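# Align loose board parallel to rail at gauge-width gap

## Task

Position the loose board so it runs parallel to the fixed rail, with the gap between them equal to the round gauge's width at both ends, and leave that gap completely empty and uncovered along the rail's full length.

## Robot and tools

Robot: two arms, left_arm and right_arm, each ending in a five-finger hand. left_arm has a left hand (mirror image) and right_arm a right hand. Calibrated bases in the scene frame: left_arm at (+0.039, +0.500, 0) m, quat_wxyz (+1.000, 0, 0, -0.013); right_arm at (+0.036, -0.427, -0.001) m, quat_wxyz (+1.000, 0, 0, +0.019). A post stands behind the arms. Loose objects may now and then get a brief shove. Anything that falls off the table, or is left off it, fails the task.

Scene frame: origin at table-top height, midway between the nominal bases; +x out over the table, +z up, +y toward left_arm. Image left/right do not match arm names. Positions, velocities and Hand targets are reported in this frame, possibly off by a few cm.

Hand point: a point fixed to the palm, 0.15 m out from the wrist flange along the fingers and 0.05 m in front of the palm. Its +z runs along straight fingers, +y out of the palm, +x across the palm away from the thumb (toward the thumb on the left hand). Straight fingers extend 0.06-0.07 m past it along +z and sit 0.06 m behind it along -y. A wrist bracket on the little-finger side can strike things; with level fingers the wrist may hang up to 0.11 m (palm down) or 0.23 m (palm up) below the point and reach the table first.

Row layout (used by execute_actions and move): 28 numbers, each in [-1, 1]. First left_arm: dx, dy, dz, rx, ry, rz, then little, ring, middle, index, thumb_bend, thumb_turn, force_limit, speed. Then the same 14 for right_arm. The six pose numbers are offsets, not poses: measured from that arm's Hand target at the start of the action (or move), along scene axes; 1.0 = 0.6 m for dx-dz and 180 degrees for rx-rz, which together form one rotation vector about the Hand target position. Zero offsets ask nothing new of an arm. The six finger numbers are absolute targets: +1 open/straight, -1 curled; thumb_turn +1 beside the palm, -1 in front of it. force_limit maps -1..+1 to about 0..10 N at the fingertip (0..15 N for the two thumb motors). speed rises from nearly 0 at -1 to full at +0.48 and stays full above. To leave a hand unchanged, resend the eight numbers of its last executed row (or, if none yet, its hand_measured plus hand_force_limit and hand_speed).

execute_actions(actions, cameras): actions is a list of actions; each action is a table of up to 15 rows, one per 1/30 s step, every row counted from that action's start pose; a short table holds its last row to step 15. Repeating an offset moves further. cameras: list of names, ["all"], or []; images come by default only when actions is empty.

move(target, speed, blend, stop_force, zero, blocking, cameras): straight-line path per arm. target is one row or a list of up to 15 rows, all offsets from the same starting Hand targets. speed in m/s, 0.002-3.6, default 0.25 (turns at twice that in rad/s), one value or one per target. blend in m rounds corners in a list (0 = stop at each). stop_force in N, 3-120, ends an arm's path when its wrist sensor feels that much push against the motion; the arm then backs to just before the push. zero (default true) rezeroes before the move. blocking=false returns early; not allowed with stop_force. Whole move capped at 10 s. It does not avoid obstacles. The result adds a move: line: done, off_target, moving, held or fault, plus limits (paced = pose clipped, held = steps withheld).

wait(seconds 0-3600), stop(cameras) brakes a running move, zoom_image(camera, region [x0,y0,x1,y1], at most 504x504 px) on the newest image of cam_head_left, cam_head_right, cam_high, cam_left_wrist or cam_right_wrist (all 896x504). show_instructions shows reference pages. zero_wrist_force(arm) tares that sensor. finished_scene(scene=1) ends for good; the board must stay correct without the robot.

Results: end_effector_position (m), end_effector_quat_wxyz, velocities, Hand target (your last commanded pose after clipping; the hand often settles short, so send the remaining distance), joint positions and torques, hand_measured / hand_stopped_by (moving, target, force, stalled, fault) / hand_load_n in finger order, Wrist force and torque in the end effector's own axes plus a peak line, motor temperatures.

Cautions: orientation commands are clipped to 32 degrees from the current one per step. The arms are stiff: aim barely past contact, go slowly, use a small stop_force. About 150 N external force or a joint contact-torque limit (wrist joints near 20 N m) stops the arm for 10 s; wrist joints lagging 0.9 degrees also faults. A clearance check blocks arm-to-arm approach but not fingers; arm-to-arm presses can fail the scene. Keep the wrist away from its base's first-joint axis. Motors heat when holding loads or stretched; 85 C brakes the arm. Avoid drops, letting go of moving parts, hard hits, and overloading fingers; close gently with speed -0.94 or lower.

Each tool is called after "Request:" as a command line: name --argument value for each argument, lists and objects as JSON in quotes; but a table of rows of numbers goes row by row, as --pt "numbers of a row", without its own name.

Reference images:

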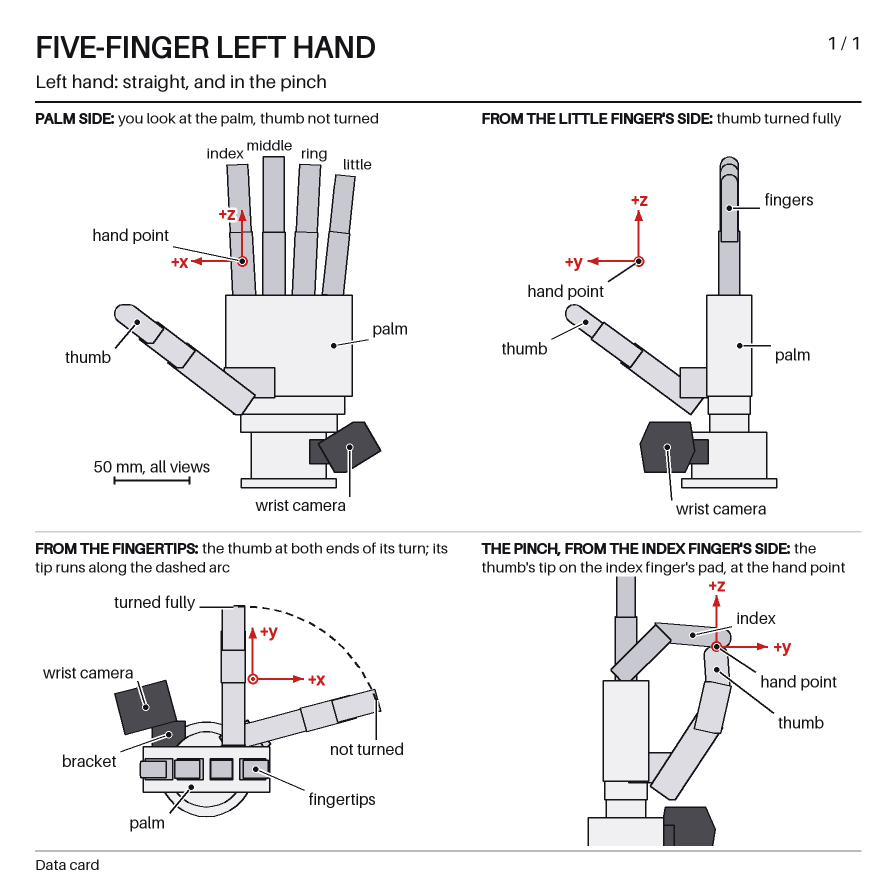

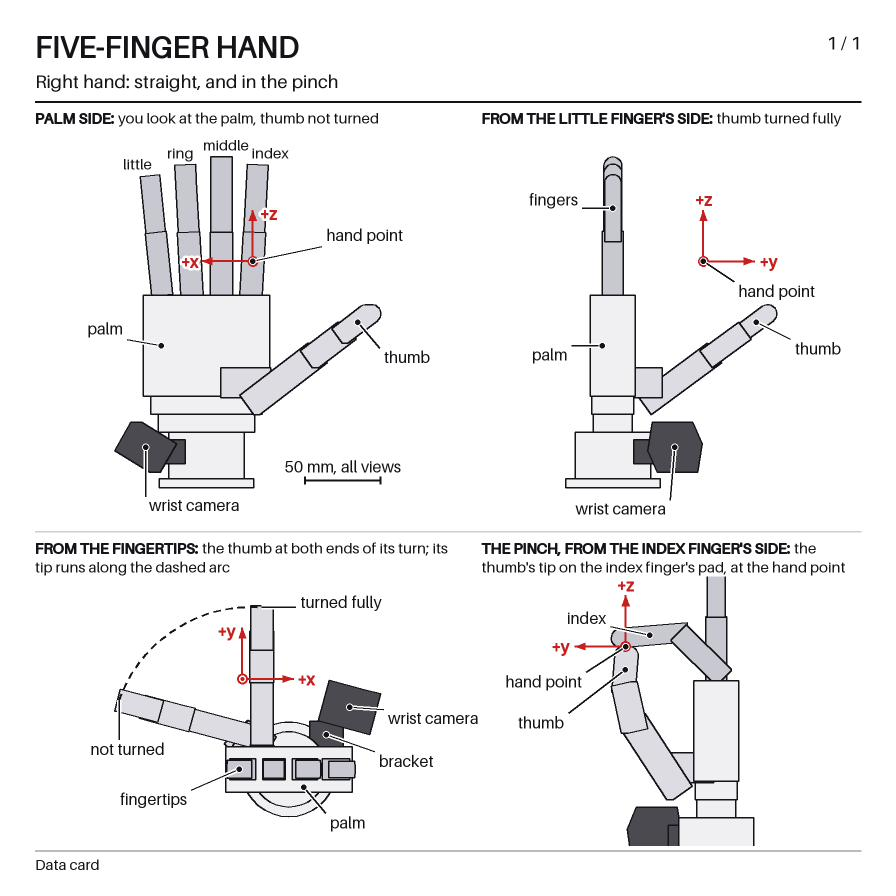

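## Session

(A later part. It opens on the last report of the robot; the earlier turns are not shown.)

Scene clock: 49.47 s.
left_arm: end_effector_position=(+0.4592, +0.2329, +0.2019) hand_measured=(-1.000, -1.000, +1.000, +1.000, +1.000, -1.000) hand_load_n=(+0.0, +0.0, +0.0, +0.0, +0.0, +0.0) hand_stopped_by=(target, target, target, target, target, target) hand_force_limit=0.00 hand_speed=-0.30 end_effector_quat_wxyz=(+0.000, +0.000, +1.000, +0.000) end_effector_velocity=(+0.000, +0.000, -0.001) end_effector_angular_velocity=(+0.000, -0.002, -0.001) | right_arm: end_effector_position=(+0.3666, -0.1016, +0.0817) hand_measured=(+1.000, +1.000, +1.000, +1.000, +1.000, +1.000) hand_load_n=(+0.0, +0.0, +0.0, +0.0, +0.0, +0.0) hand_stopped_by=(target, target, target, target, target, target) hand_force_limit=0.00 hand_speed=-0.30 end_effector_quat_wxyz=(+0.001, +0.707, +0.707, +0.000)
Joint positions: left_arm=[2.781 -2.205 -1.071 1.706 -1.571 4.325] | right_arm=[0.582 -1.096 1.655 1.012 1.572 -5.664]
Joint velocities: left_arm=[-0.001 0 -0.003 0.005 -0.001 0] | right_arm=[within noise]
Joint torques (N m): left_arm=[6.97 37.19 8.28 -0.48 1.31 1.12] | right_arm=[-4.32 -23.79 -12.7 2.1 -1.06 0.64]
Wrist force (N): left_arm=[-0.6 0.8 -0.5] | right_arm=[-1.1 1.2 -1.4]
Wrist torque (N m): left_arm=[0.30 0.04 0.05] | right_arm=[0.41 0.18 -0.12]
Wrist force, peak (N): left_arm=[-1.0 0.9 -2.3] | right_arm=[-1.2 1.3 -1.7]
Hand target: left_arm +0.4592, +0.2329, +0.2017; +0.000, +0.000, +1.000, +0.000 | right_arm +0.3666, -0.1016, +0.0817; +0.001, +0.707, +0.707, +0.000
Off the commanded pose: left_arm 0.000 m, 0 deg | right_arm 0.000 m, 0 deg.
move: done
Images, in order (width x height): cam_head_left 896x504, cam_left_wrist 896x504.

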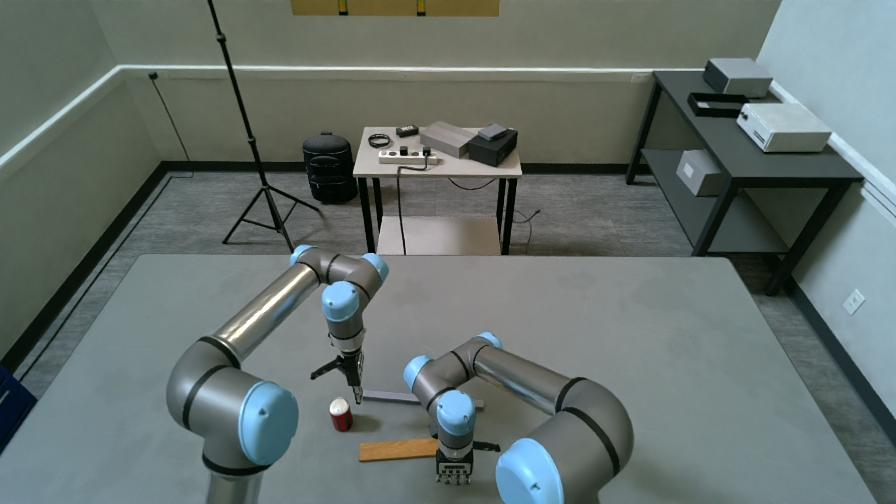

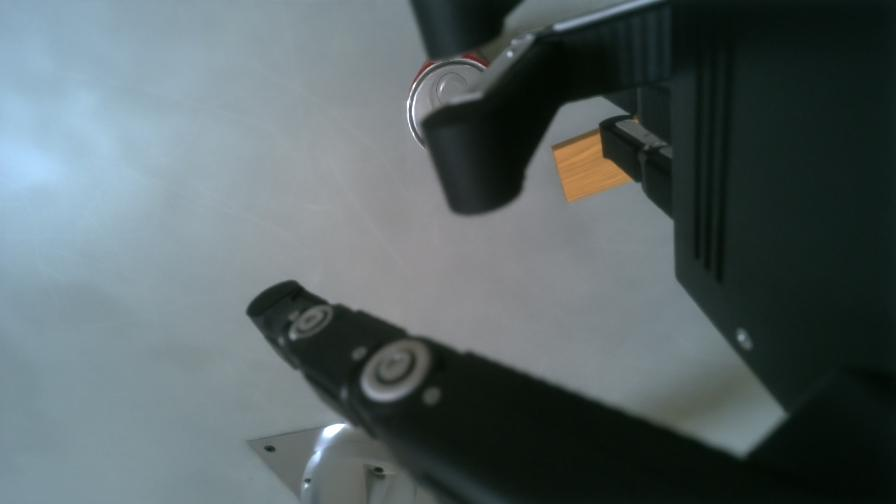

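Request:
move --pt "0 0 0.1 0 0 0.5 1 1 1 1 1 1 0 0.0 0 0 0.0 0 0 0 1 1 1 1 1 1 0 -0.3" --pt "0.065 0.03 0.1 0 0 1.0 1 1 1 1 1 1 0 0.0 0 0 0.0 0 0 0 1 1 1 1 1 1 0 -0.3" --blend 0.02 --cameras '["all"]'

Request:
zoom_image --camera "cam_head_left" --region '[310, 350, 390, 440]'

Scene clock: 65.10 s.
left_arm: end_effector_position=(+0.4982, +0.2508, +0.2617) hand_measured=(+1.000, +1.000, +1.000, +1.000, +1.000, +1.000) hand_load_n=(+0.5, +0.0, +0.0, +0.0, +0.0, +0.0) hand_stopped_by=(target, target, target, target, target, target) hand_force_limit=0.00 hand_speed=0.00 end_effector_quat_wxyz=(+0.000, +1.000, +0.000, +0.000) end_effector_velocity=(+0.001, +0.001, -0.001) end_effector_angular_velocity=(+0.001, +0.001, +0.007) | right_arm: end_effector_position=(+0.3666, -0.1016, +0.0817) hand_measured=(+1.000, +1.000, +1.000, +1.000, +1.000, +1.000) hand_load_n=(+0.0, +0.0, +0.0, +0.0, +0.0, +0.0) hand_stopped_by=(target, target, target, target, target, target) hand_force_limit=0.00 hand_speed=-0.30 end_effector_quat_wxyz=(+0.001, +0.707, +0.707, +0.000)
Joint positions: left_arm=[3.041 -1.953 -1.303 1.685 -1.571 1.443] | right_arm=[0.582 -1.096 1.655 1.012 1.572 -5.664]
Joint velocities: left_arm=[0.001 -0.002 0.001 0 -0.001 -0.006] | right_arm=[within noise]
Joint torques (N m): left_arm=[5.89 25.55 25.31 -2.86 -2.23 -1.14] | right_arm=[-1.74 -23.76 -18.54 4.72 -0.95 0.45]
Wrist force (N): left_arm=[-0.8 0.7 -0.4] | right_arm=[-1.0 1.3 -1.6]
Wrist torque (N m): left_arm=[0.25 0.08 0.05] | right_arm=[0.43 0.17 -0.12]
Wrist force, peak (N): left_arm=[-0.5 1.2 -0.3] | right_arm=[-1.0 1.5 -1.7]
Hand target: left_arm +0.4982, +0.2509, +0.2617; +0.000, +1.000, +0.000, +0.000 | right_arm +0.3666, -0.1016, +0.0817; +0.001, +0.707, +0.707, +0.000
Off the commanded pose: left_arm 0.000 m, 0 deg | right_arm 0.000 m, 0 deg.
move: done

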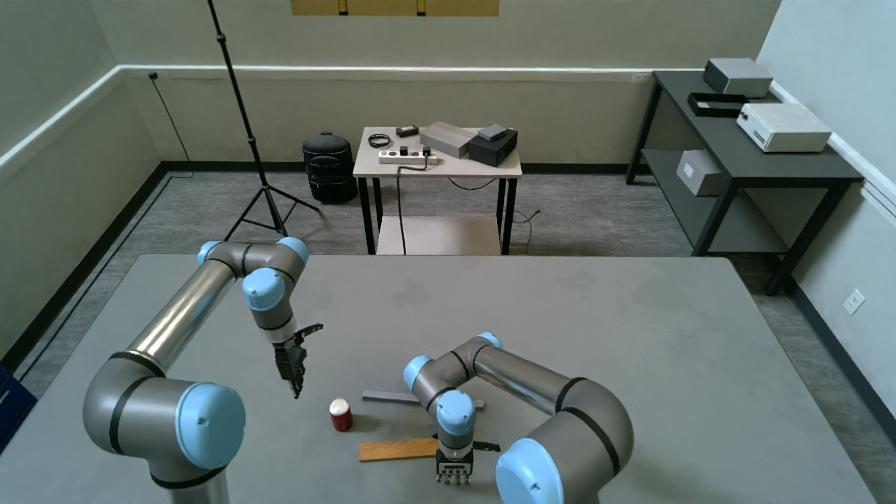

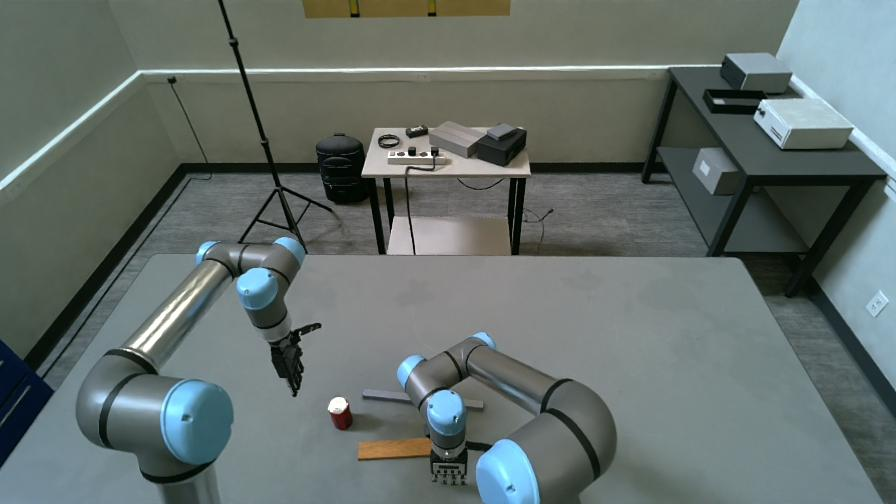

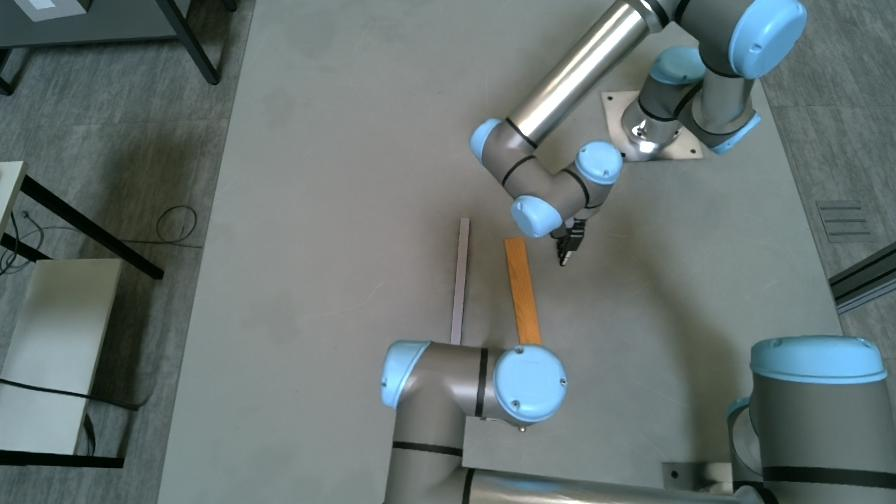

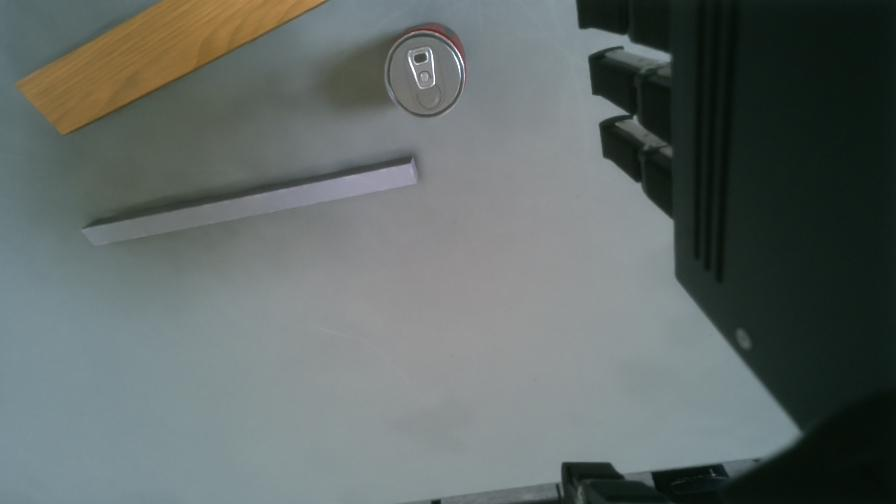

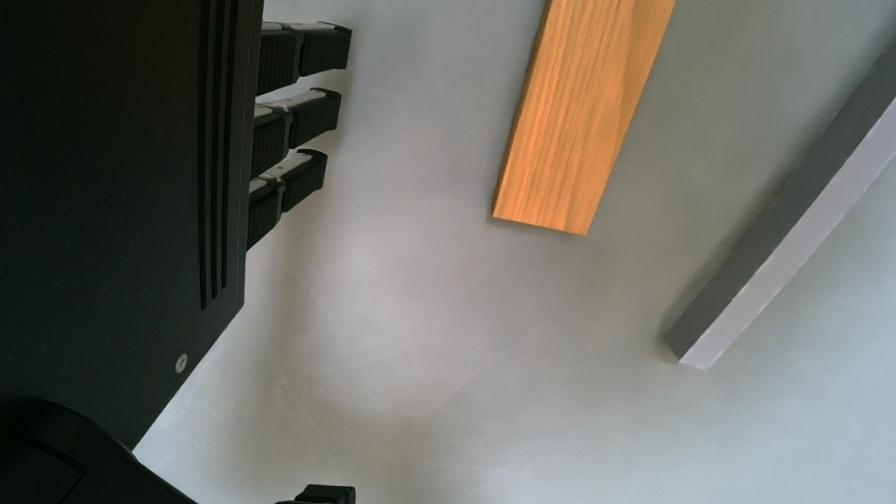

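Scaled by 5.600 from the camera's image (finer frame: 1280x720).

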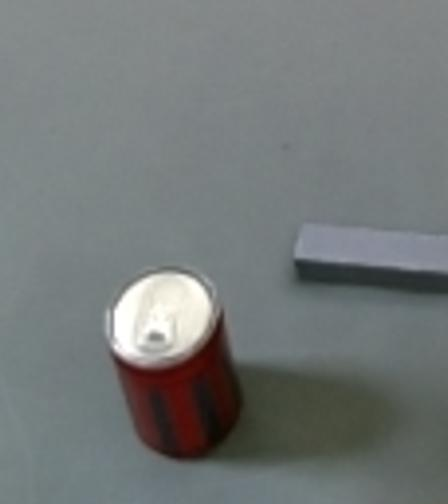

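Request:
move --target '[0,0.017,-0.26,0,0,0, 1,1,1,1,1,1,0,0.0, 0,0,0.0,0,0,0, 1,1,1,1,1,1,0,-0.3]' --cameras '["all"]'

Request:
zoom_image --camera "cam_head_left" --region '[260, 350, 390, 450]'

Scene clock: 67.70 s.
left_arm: end_effector_position=(+0.4982, +0.2611, +0.1058) hand_measured=(+1.000, +1.000, +1.000, +1.000, +1.000, +1.000) hand_load_n=(+0.0, +0.0, +0.0, +0.0, +0.0, +0.0) hand_stopped_by=(target, target, target, target, target, target) hand_force_limit=0.00 hand_speed=0.00 end_effector_quat_wxyz=(+0.000, +1.000, +0.001, +0.000) end_effector_velocity=(+0.001, +0.000, -0.001) end_effector_angular_velocity=(-0.003, -0.002, +0.001) | right_arm: end_effector_position=(+0.3666, -0.1016, +0.0817) hand_measured=(+1.000, +1.000, +1.000, +1.000, +1.000, +1.000) hand_load_n=(+0.0, +0.0, +0.0, +0.0, +0.0, +0.0) hand_stopped_by=(target, target, target, target, target, target) hand_force_limit=0.00 hand_speed=-0.30 end_effector_quat_wxyz=(+0.001, +0.707, +0.707, +0.000)
Joint positions: left_arm=[3.064 -2.053 -1.574 2.056 -1.571 1.466] | right_arm=[0.582 -1.096 1.655 1.012 1.572 -5.664]
Joint velocities: left_arm=[0.001 -0.001 -0.001 0.005 0.002 0] | right_arm=[within noise]
Joint torques (N m): left_arm=[-5.38 35.79 11.2 -0.78 1.59 -1.15] | right_arm=[-0.42 -27.83 -19.08 5.04 -0.92 0.26]
Wrist force (N): left_arm=[-0.7 0.7 -1.0] | right_arm=[-1.0 1.2 -1.4]
Wrist torque (N m): left_arm=[0.29 0.07 -0.06] | right_arm=[0.40 0.17 -0.12]
Wrist force, peak (N): left_arm=[-0.4 0.8 -2.5] | right_arm=[-1.0 1.5 -1.6]
Hand target: left_arm +0.4982, +0.2611, +0.1057; +0.000, +1.000, +0.000, +0.000 | right_arm +0.3666, -0.1016, +0.0817; +0.001, +0.707, +0.707, +0.000
Off the commanded pose: left_arm 0.000 m, 0 deg | right_arm 0.000 m, 0 deg.
move: done

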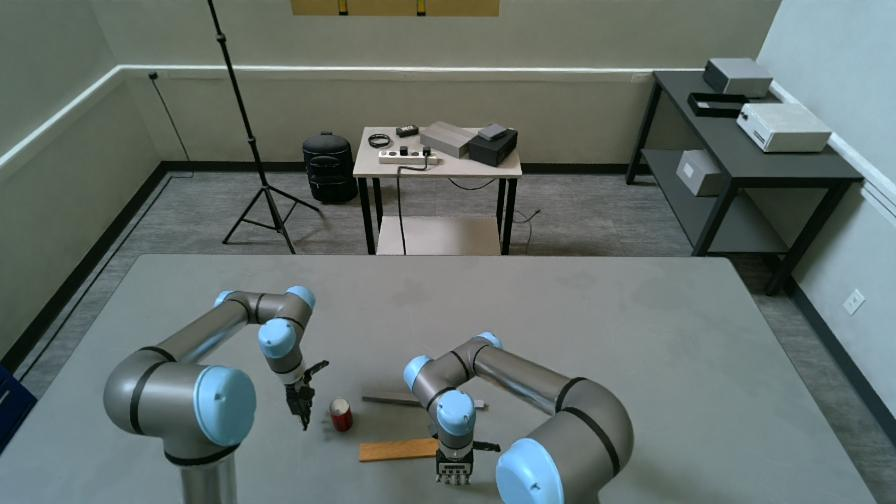

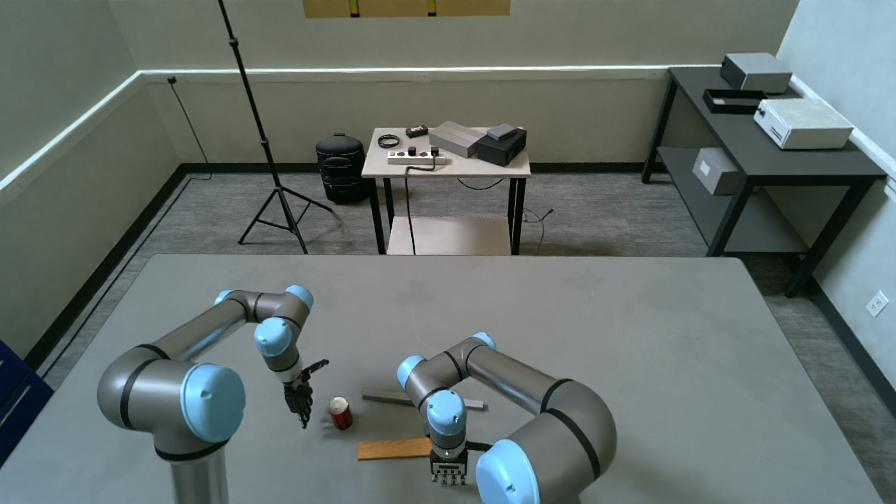

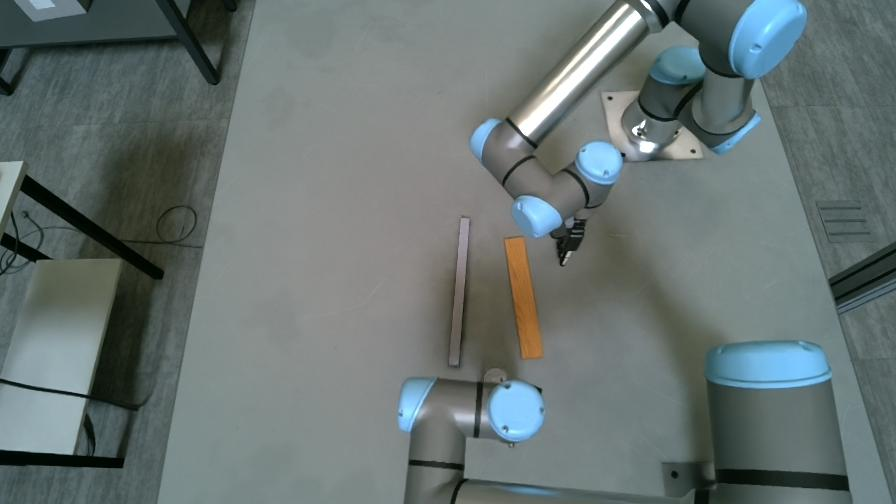

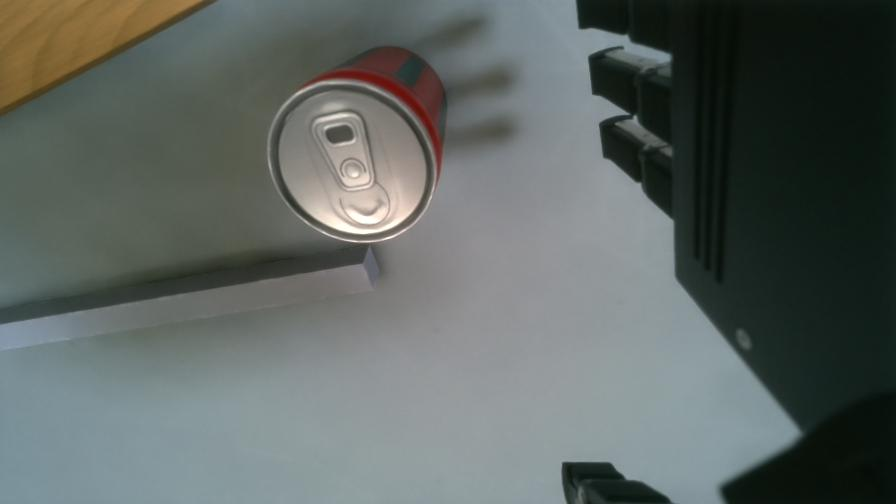

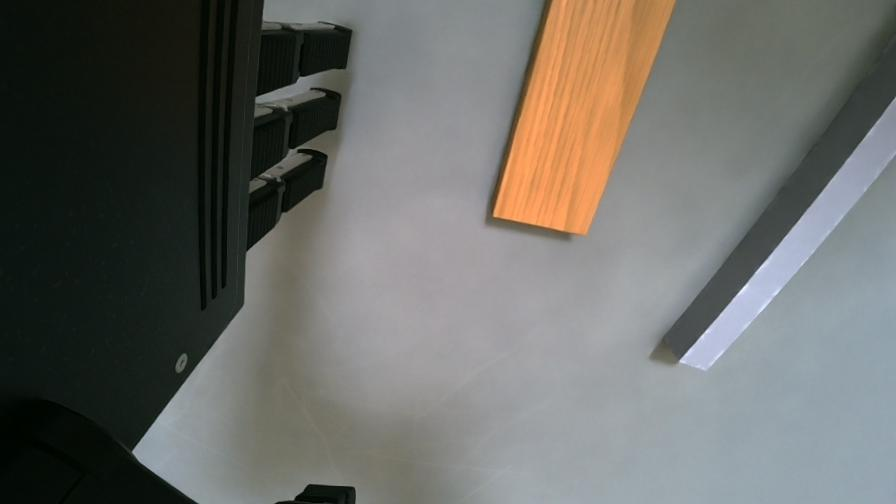

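Scaled by 3.877 from the camera's image (finer frame: 1280x720).

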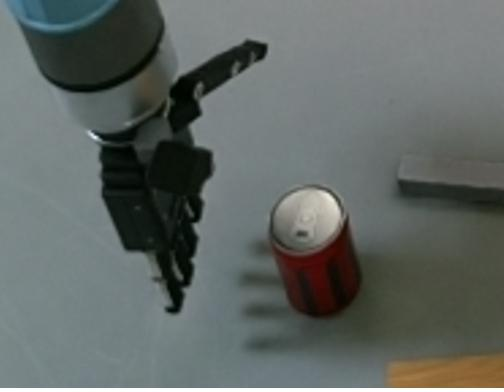

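Request:
move --target '[-0.0167,-0.09,0,0,0,0, 1,1,1,1,1,1,0,0.0, 0,0,0.0,0,0,0, 1,1,1,1,1,1,0,-0.3]' --speed 0.1

Request:
move --target '[0,-0.08,0,0,0,0, 1,1,1,1,1,1,0,0.0, 0,0,0.0,0,0,0, 1,1,1,1,1,1,0,-0.3]' --speed 0.04 --stop_force 10 --cameras '["all"]'

Request:
zoom_image --camera "cam_head_left" --region '[260, 350, 390, 450]'

Scene clock: 71.83 s.
left_arm: end_effector_position=(+0.4882, +0.2071, +0.1057) hand_measured=(+1.000, +1.000, +1.000, +1.000, +1.000, +1.000) hand_load_n=(+0.0, +0.0, +0.0, +0.0, +0.0, +0.0) hand_stopped_by=(target, target, target, target, target, target) hand_force_limit=0.00 hand_speed=0.00 end_effector_quat_wxyz=(+0.000, +1.000, +0.000, +0.000) | right_arm: end_effector_position=(+0.3666, -0.1016, +0.0817) hand_measured=(+1.000, +1.000, +1.000, +1.000, +1.000, +1.000) hand_load_n=(+0.0, +0.0, +0.0, +0.0, +0.0, +0.5) hand_stopped_by=(target, target, target, target, target, target) hand_force_limit=0.00 hand_speed=-0.30 end_effector_quat_wxyz=(+0.001, +0.707, +0.707, +0.000)
Joint positions: left_arm=[2.942 -2.085 -1.524 2.038 -1.571 1.344] | right_arm=[0.582 -1.096 1.655 1.012 1.572 -5.664]
Joint torques (N m): left_arm=[-5.59 51.3 8.49 -0.93 -2.24 -1.13] | right_arm=[0.12 -26.84 -20.02 4.61 -0.86 0.25]
Wrist force (N): left_arm=[-0.7 0.6 -0.6] | right_arm=[-0.9 1.1 -1.3]
Wrist torque (N m): left_arm=[0.25 0.05 0.03] | right_arm=[0.37 0.14 -0.12]
Wrist force, peak (N): left_arm=[-0.8 1.9 -0.7] | right_arm=[-0.9 1.3 -1.8]
Hand target: left_arm +0.4882, +0.2071, +0.1057; +0.000, +1.000, +0.000, +0.000 | right_arm +0.3666, -0.1016, +0.0817; +0.001, +0.707, +0.707, +0.000
Off the commanded pose: left_arm 0.000 m, 0 deg | right_arm 0.000 m, 0 deg.
move: done

Scene clock: 73.93 s.
left_arm: end_effector_position=(+0.4882, +0.1591, +0.1057) hand_measured=(+1.000, +1.000, +1.000, +1.000, +1.000, +1.000) hand_load_n=(+0.0, +0.0, +0.0, +0.0, +0.0, +0.0) hand_stopped_by=(target, target, target, target, target, target) hand_force_limit=0.00 hand_speed=0.00 end_effector_quat_wxyz=(+0.000, +1.000, +0.000, +0.000) | right_arm: end_effector_position=(+0.3666, -0.1016, +0.0817) hand_measured=(+1.000, +1.000, +1.000, +1.000, +1.000, +1.000) hand_load_n=(+0.0, +0.0, +0.0, +0.0, +0.0, +0.0) hand_stopped_by=(target, target, target, target, target, target) hand_force_limit=0.00 hand_speed=-0.30 end_effector_quat_wxyz=(+0.001, +0.707, +0.707, +0.000)
Joint positions: left_arm=[2.844 -2.14 -1.434 2.003 -1.571 1.246] | right_arm=[0.582 -1.096 1.655 1.012 1.572 -5.664]
Joint torques (N m): left_arm=[3.35 54.28 6.88 -0.59 1.08 -1.02] | right_arm=[-0.11 -26.83 -21.91 4.92 -0.71 0.06]
Wrist force (N): left_arm=[-0.5 1.1 -0.2] | right_arm=[-0.8 1.2 -1.5]
Wrist torque (N m): left_arm=[0.30 0.04 0.03] | right_arm=[0.40 0.14 -0.12]
Wrist force, peak (N): left_arm=[-0.7 1.1 -0.5] | right_arm=[-1.0 1.4 -1.7]
Hand target: left_arm +0.4882, +0.1591, +0.1057; +0.000, +1.000, +0.000, +0.000 | right_arm +0.3666, -0.1016, +0.0817; +0.001, +0.707, +0.707, +0.000
Off the commanded pose: left_arm 0.000 m, 0 deg | right_arm 0.000 m, 0 deg.
move: done

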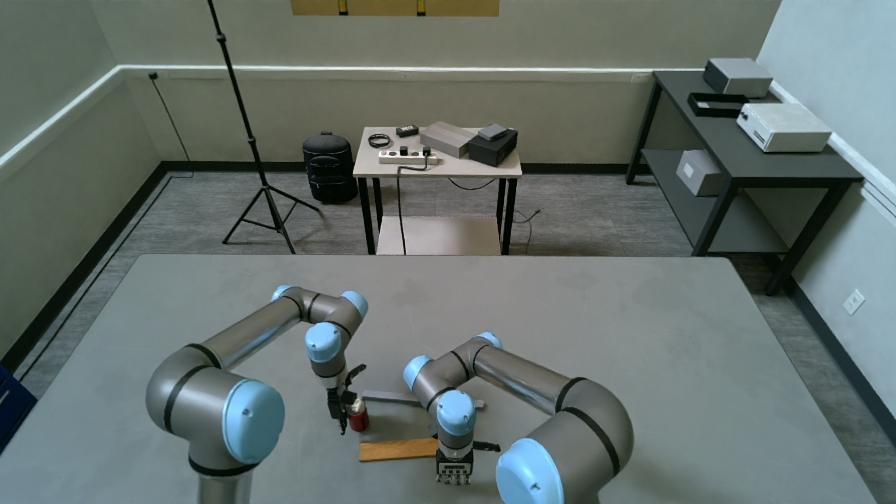

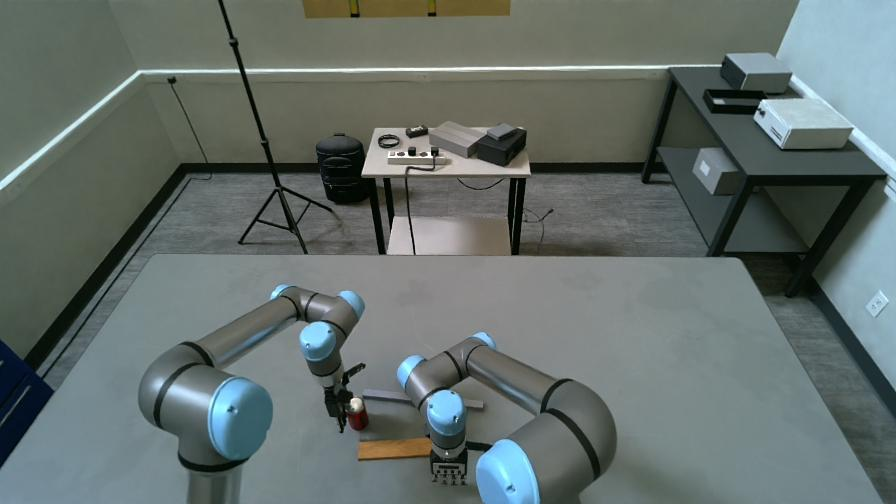

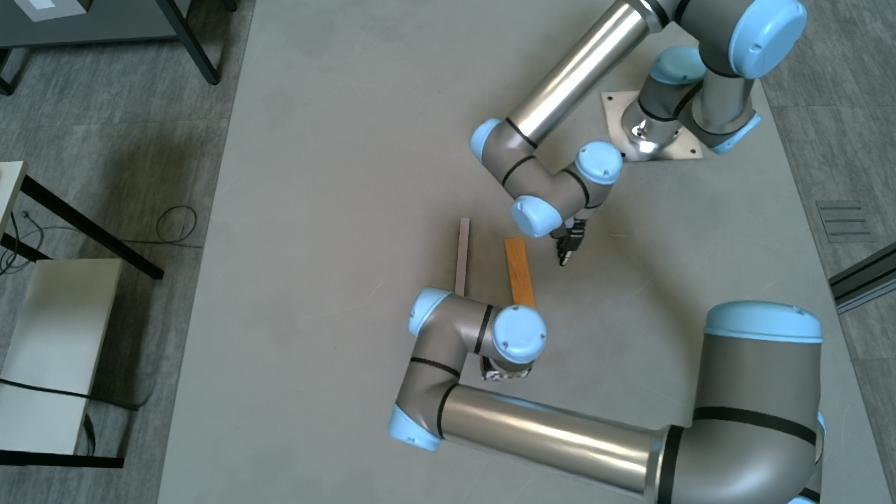

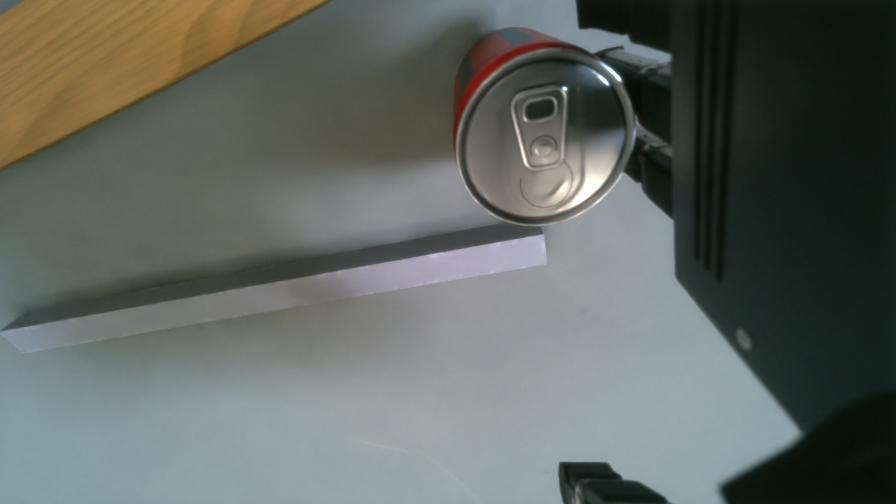

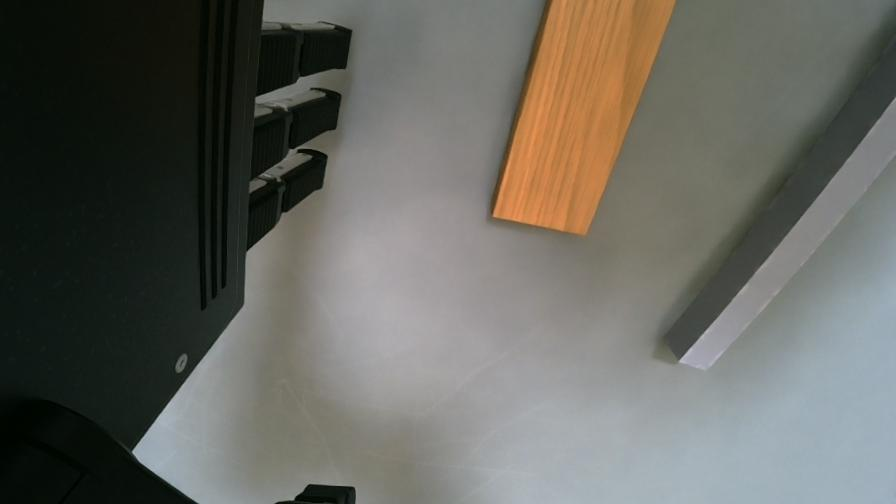

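Scaled by 3.877 from the camera's image (finer frame: 1280x720).

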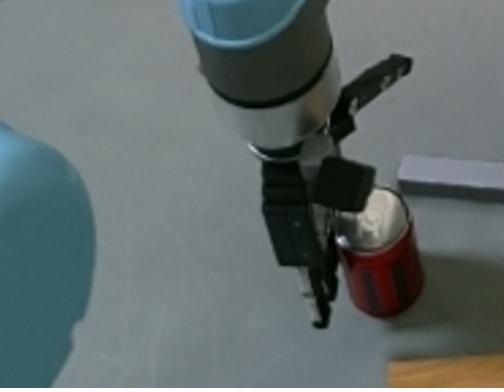

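Request:
move --target '[0,-0.092,0,0,0,0, 1,1,1,1,1,1,0,0.0, 0,0,0.0,0,0,0, 1,1,1,1,1,1,0,-0.3]' --speed 0.04 --stop_force 10 --cameras '["all"]'

Request:
zoom_image --camera "cam_head_left" --region '[260, 350, 390, 450]'

Scene clock: 77.10 s.
left_arm: end_effector_position=(+0.4882, +0.1039, +0.1057) hand_measured=(+1.000, +1.000, +1.000, +1.000, +1.000, +1.000) hand_load_n=(+0.0, +0.0, +0.0, +0.0, +0.0, +0.0) hand_stopped_by=(target, target, target, target, target, target) hand_force_limit=0.00 hand_speed=0.00 end_effector_quat_wxyz=(+0.000, +1.000, +0.000, +0.000) | right_arm: end_effector_position=(+0.3666, -0.1016, +0.0817) hand_measured=(+1.000, +1.000, +1.000, +1.000, +1.000, +1.000) hand_load_n=(+0.0, +0.0, +0.0, +0.0, +0.0, +0.5) hand_stopped_by=(target, target, target, target, target, target) hand_force_limit=0.00 hand_speed=-0.30 end_effector_quat_wxyz=(+0.001, +0.707, +0.707, +0.000)
Joint positions: left_arm=[2.742 -2.215 -1.309 1.953 -1.571 1.144] | right_arm=[0.582 -1.096 1.655 1.012 1.572 -5.664]
Joint torques (N m): left_arm=[6.79 56.75 7.46 -0.66 -1.08 -0.21] | right_arm=[0.83 -27.77 -23.05 5.04 -0.73 0.19]
Wrist force (N): left_arm=[-0.3 0.9 -0.4] | right_arm=[-1.0 1.3 -1.4]
Wrist torque (N m): left_arm=[0.29 -0.01 0.07] | right_arm=[0.41 0.17 -0.13]
Wrist force, peak (N): left_arm=[-0.7 1.1 -0.6] | right_arm=[-1.1 1.3 -1.6]
Hand target: left_arm +0.4882, +0.1039, +0.1057; +0.000, +1.000, +0.000, +0.000 | right_arm +0.3666, -0.1016, +0.0817; +0.001, +0.707, +0.707, +0.000
Off the commanded pose: left_arm 0.000 m, 0 deg | right_arm 0.000 m, 0 deg.
move: done

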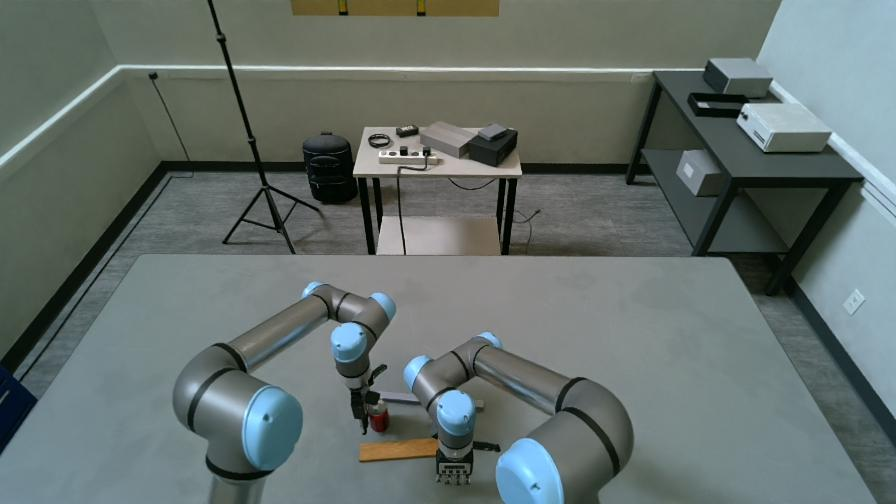

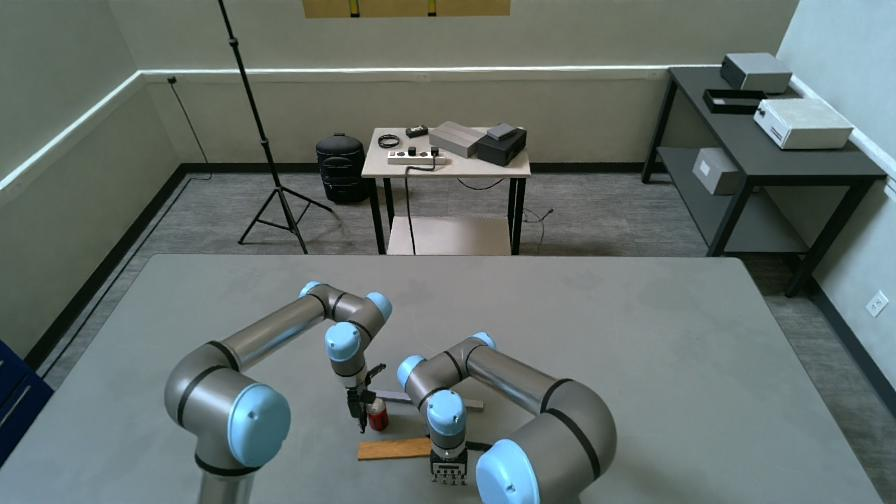

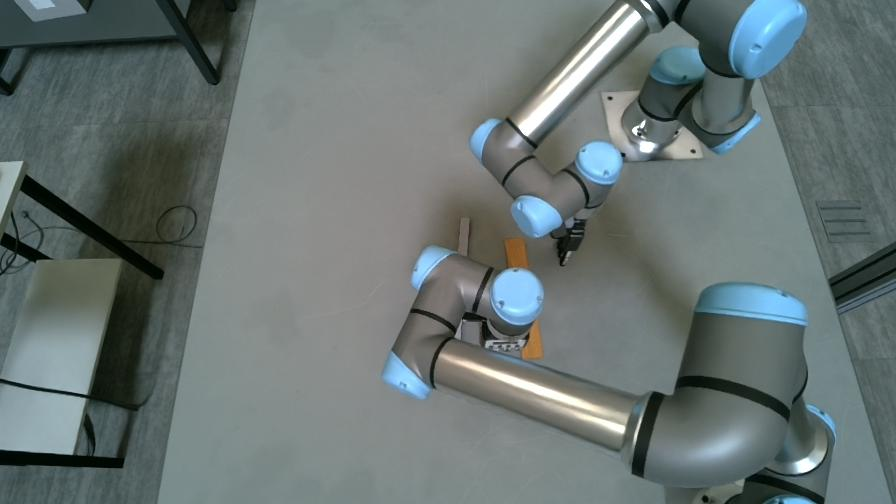

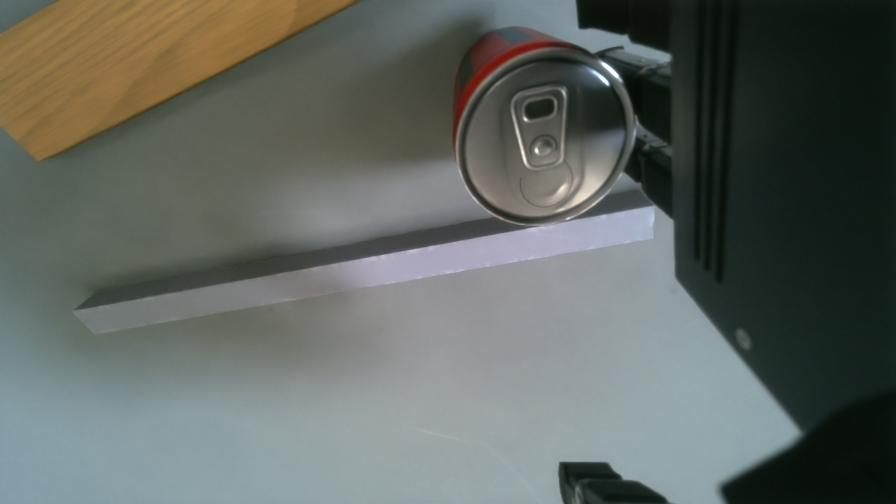

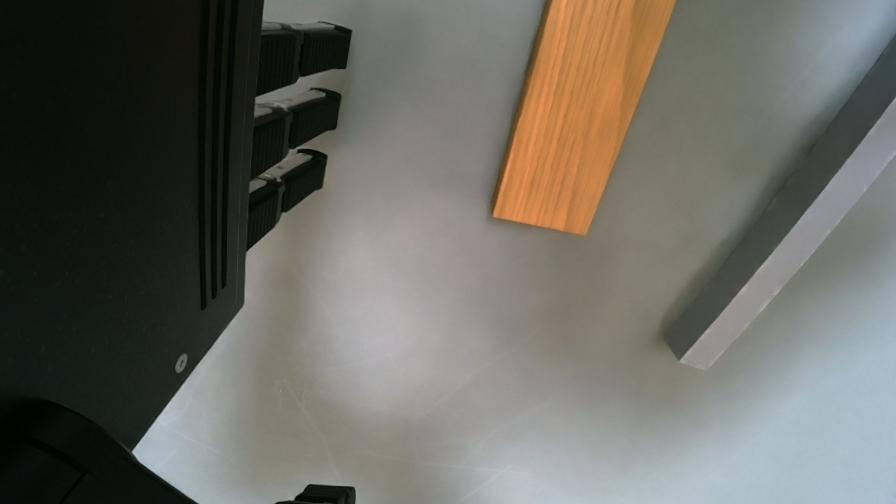

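Scaled by 3.877 from the camera's image (finer frame: 1280x720).

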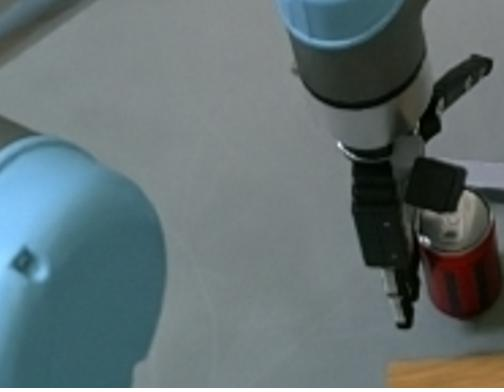

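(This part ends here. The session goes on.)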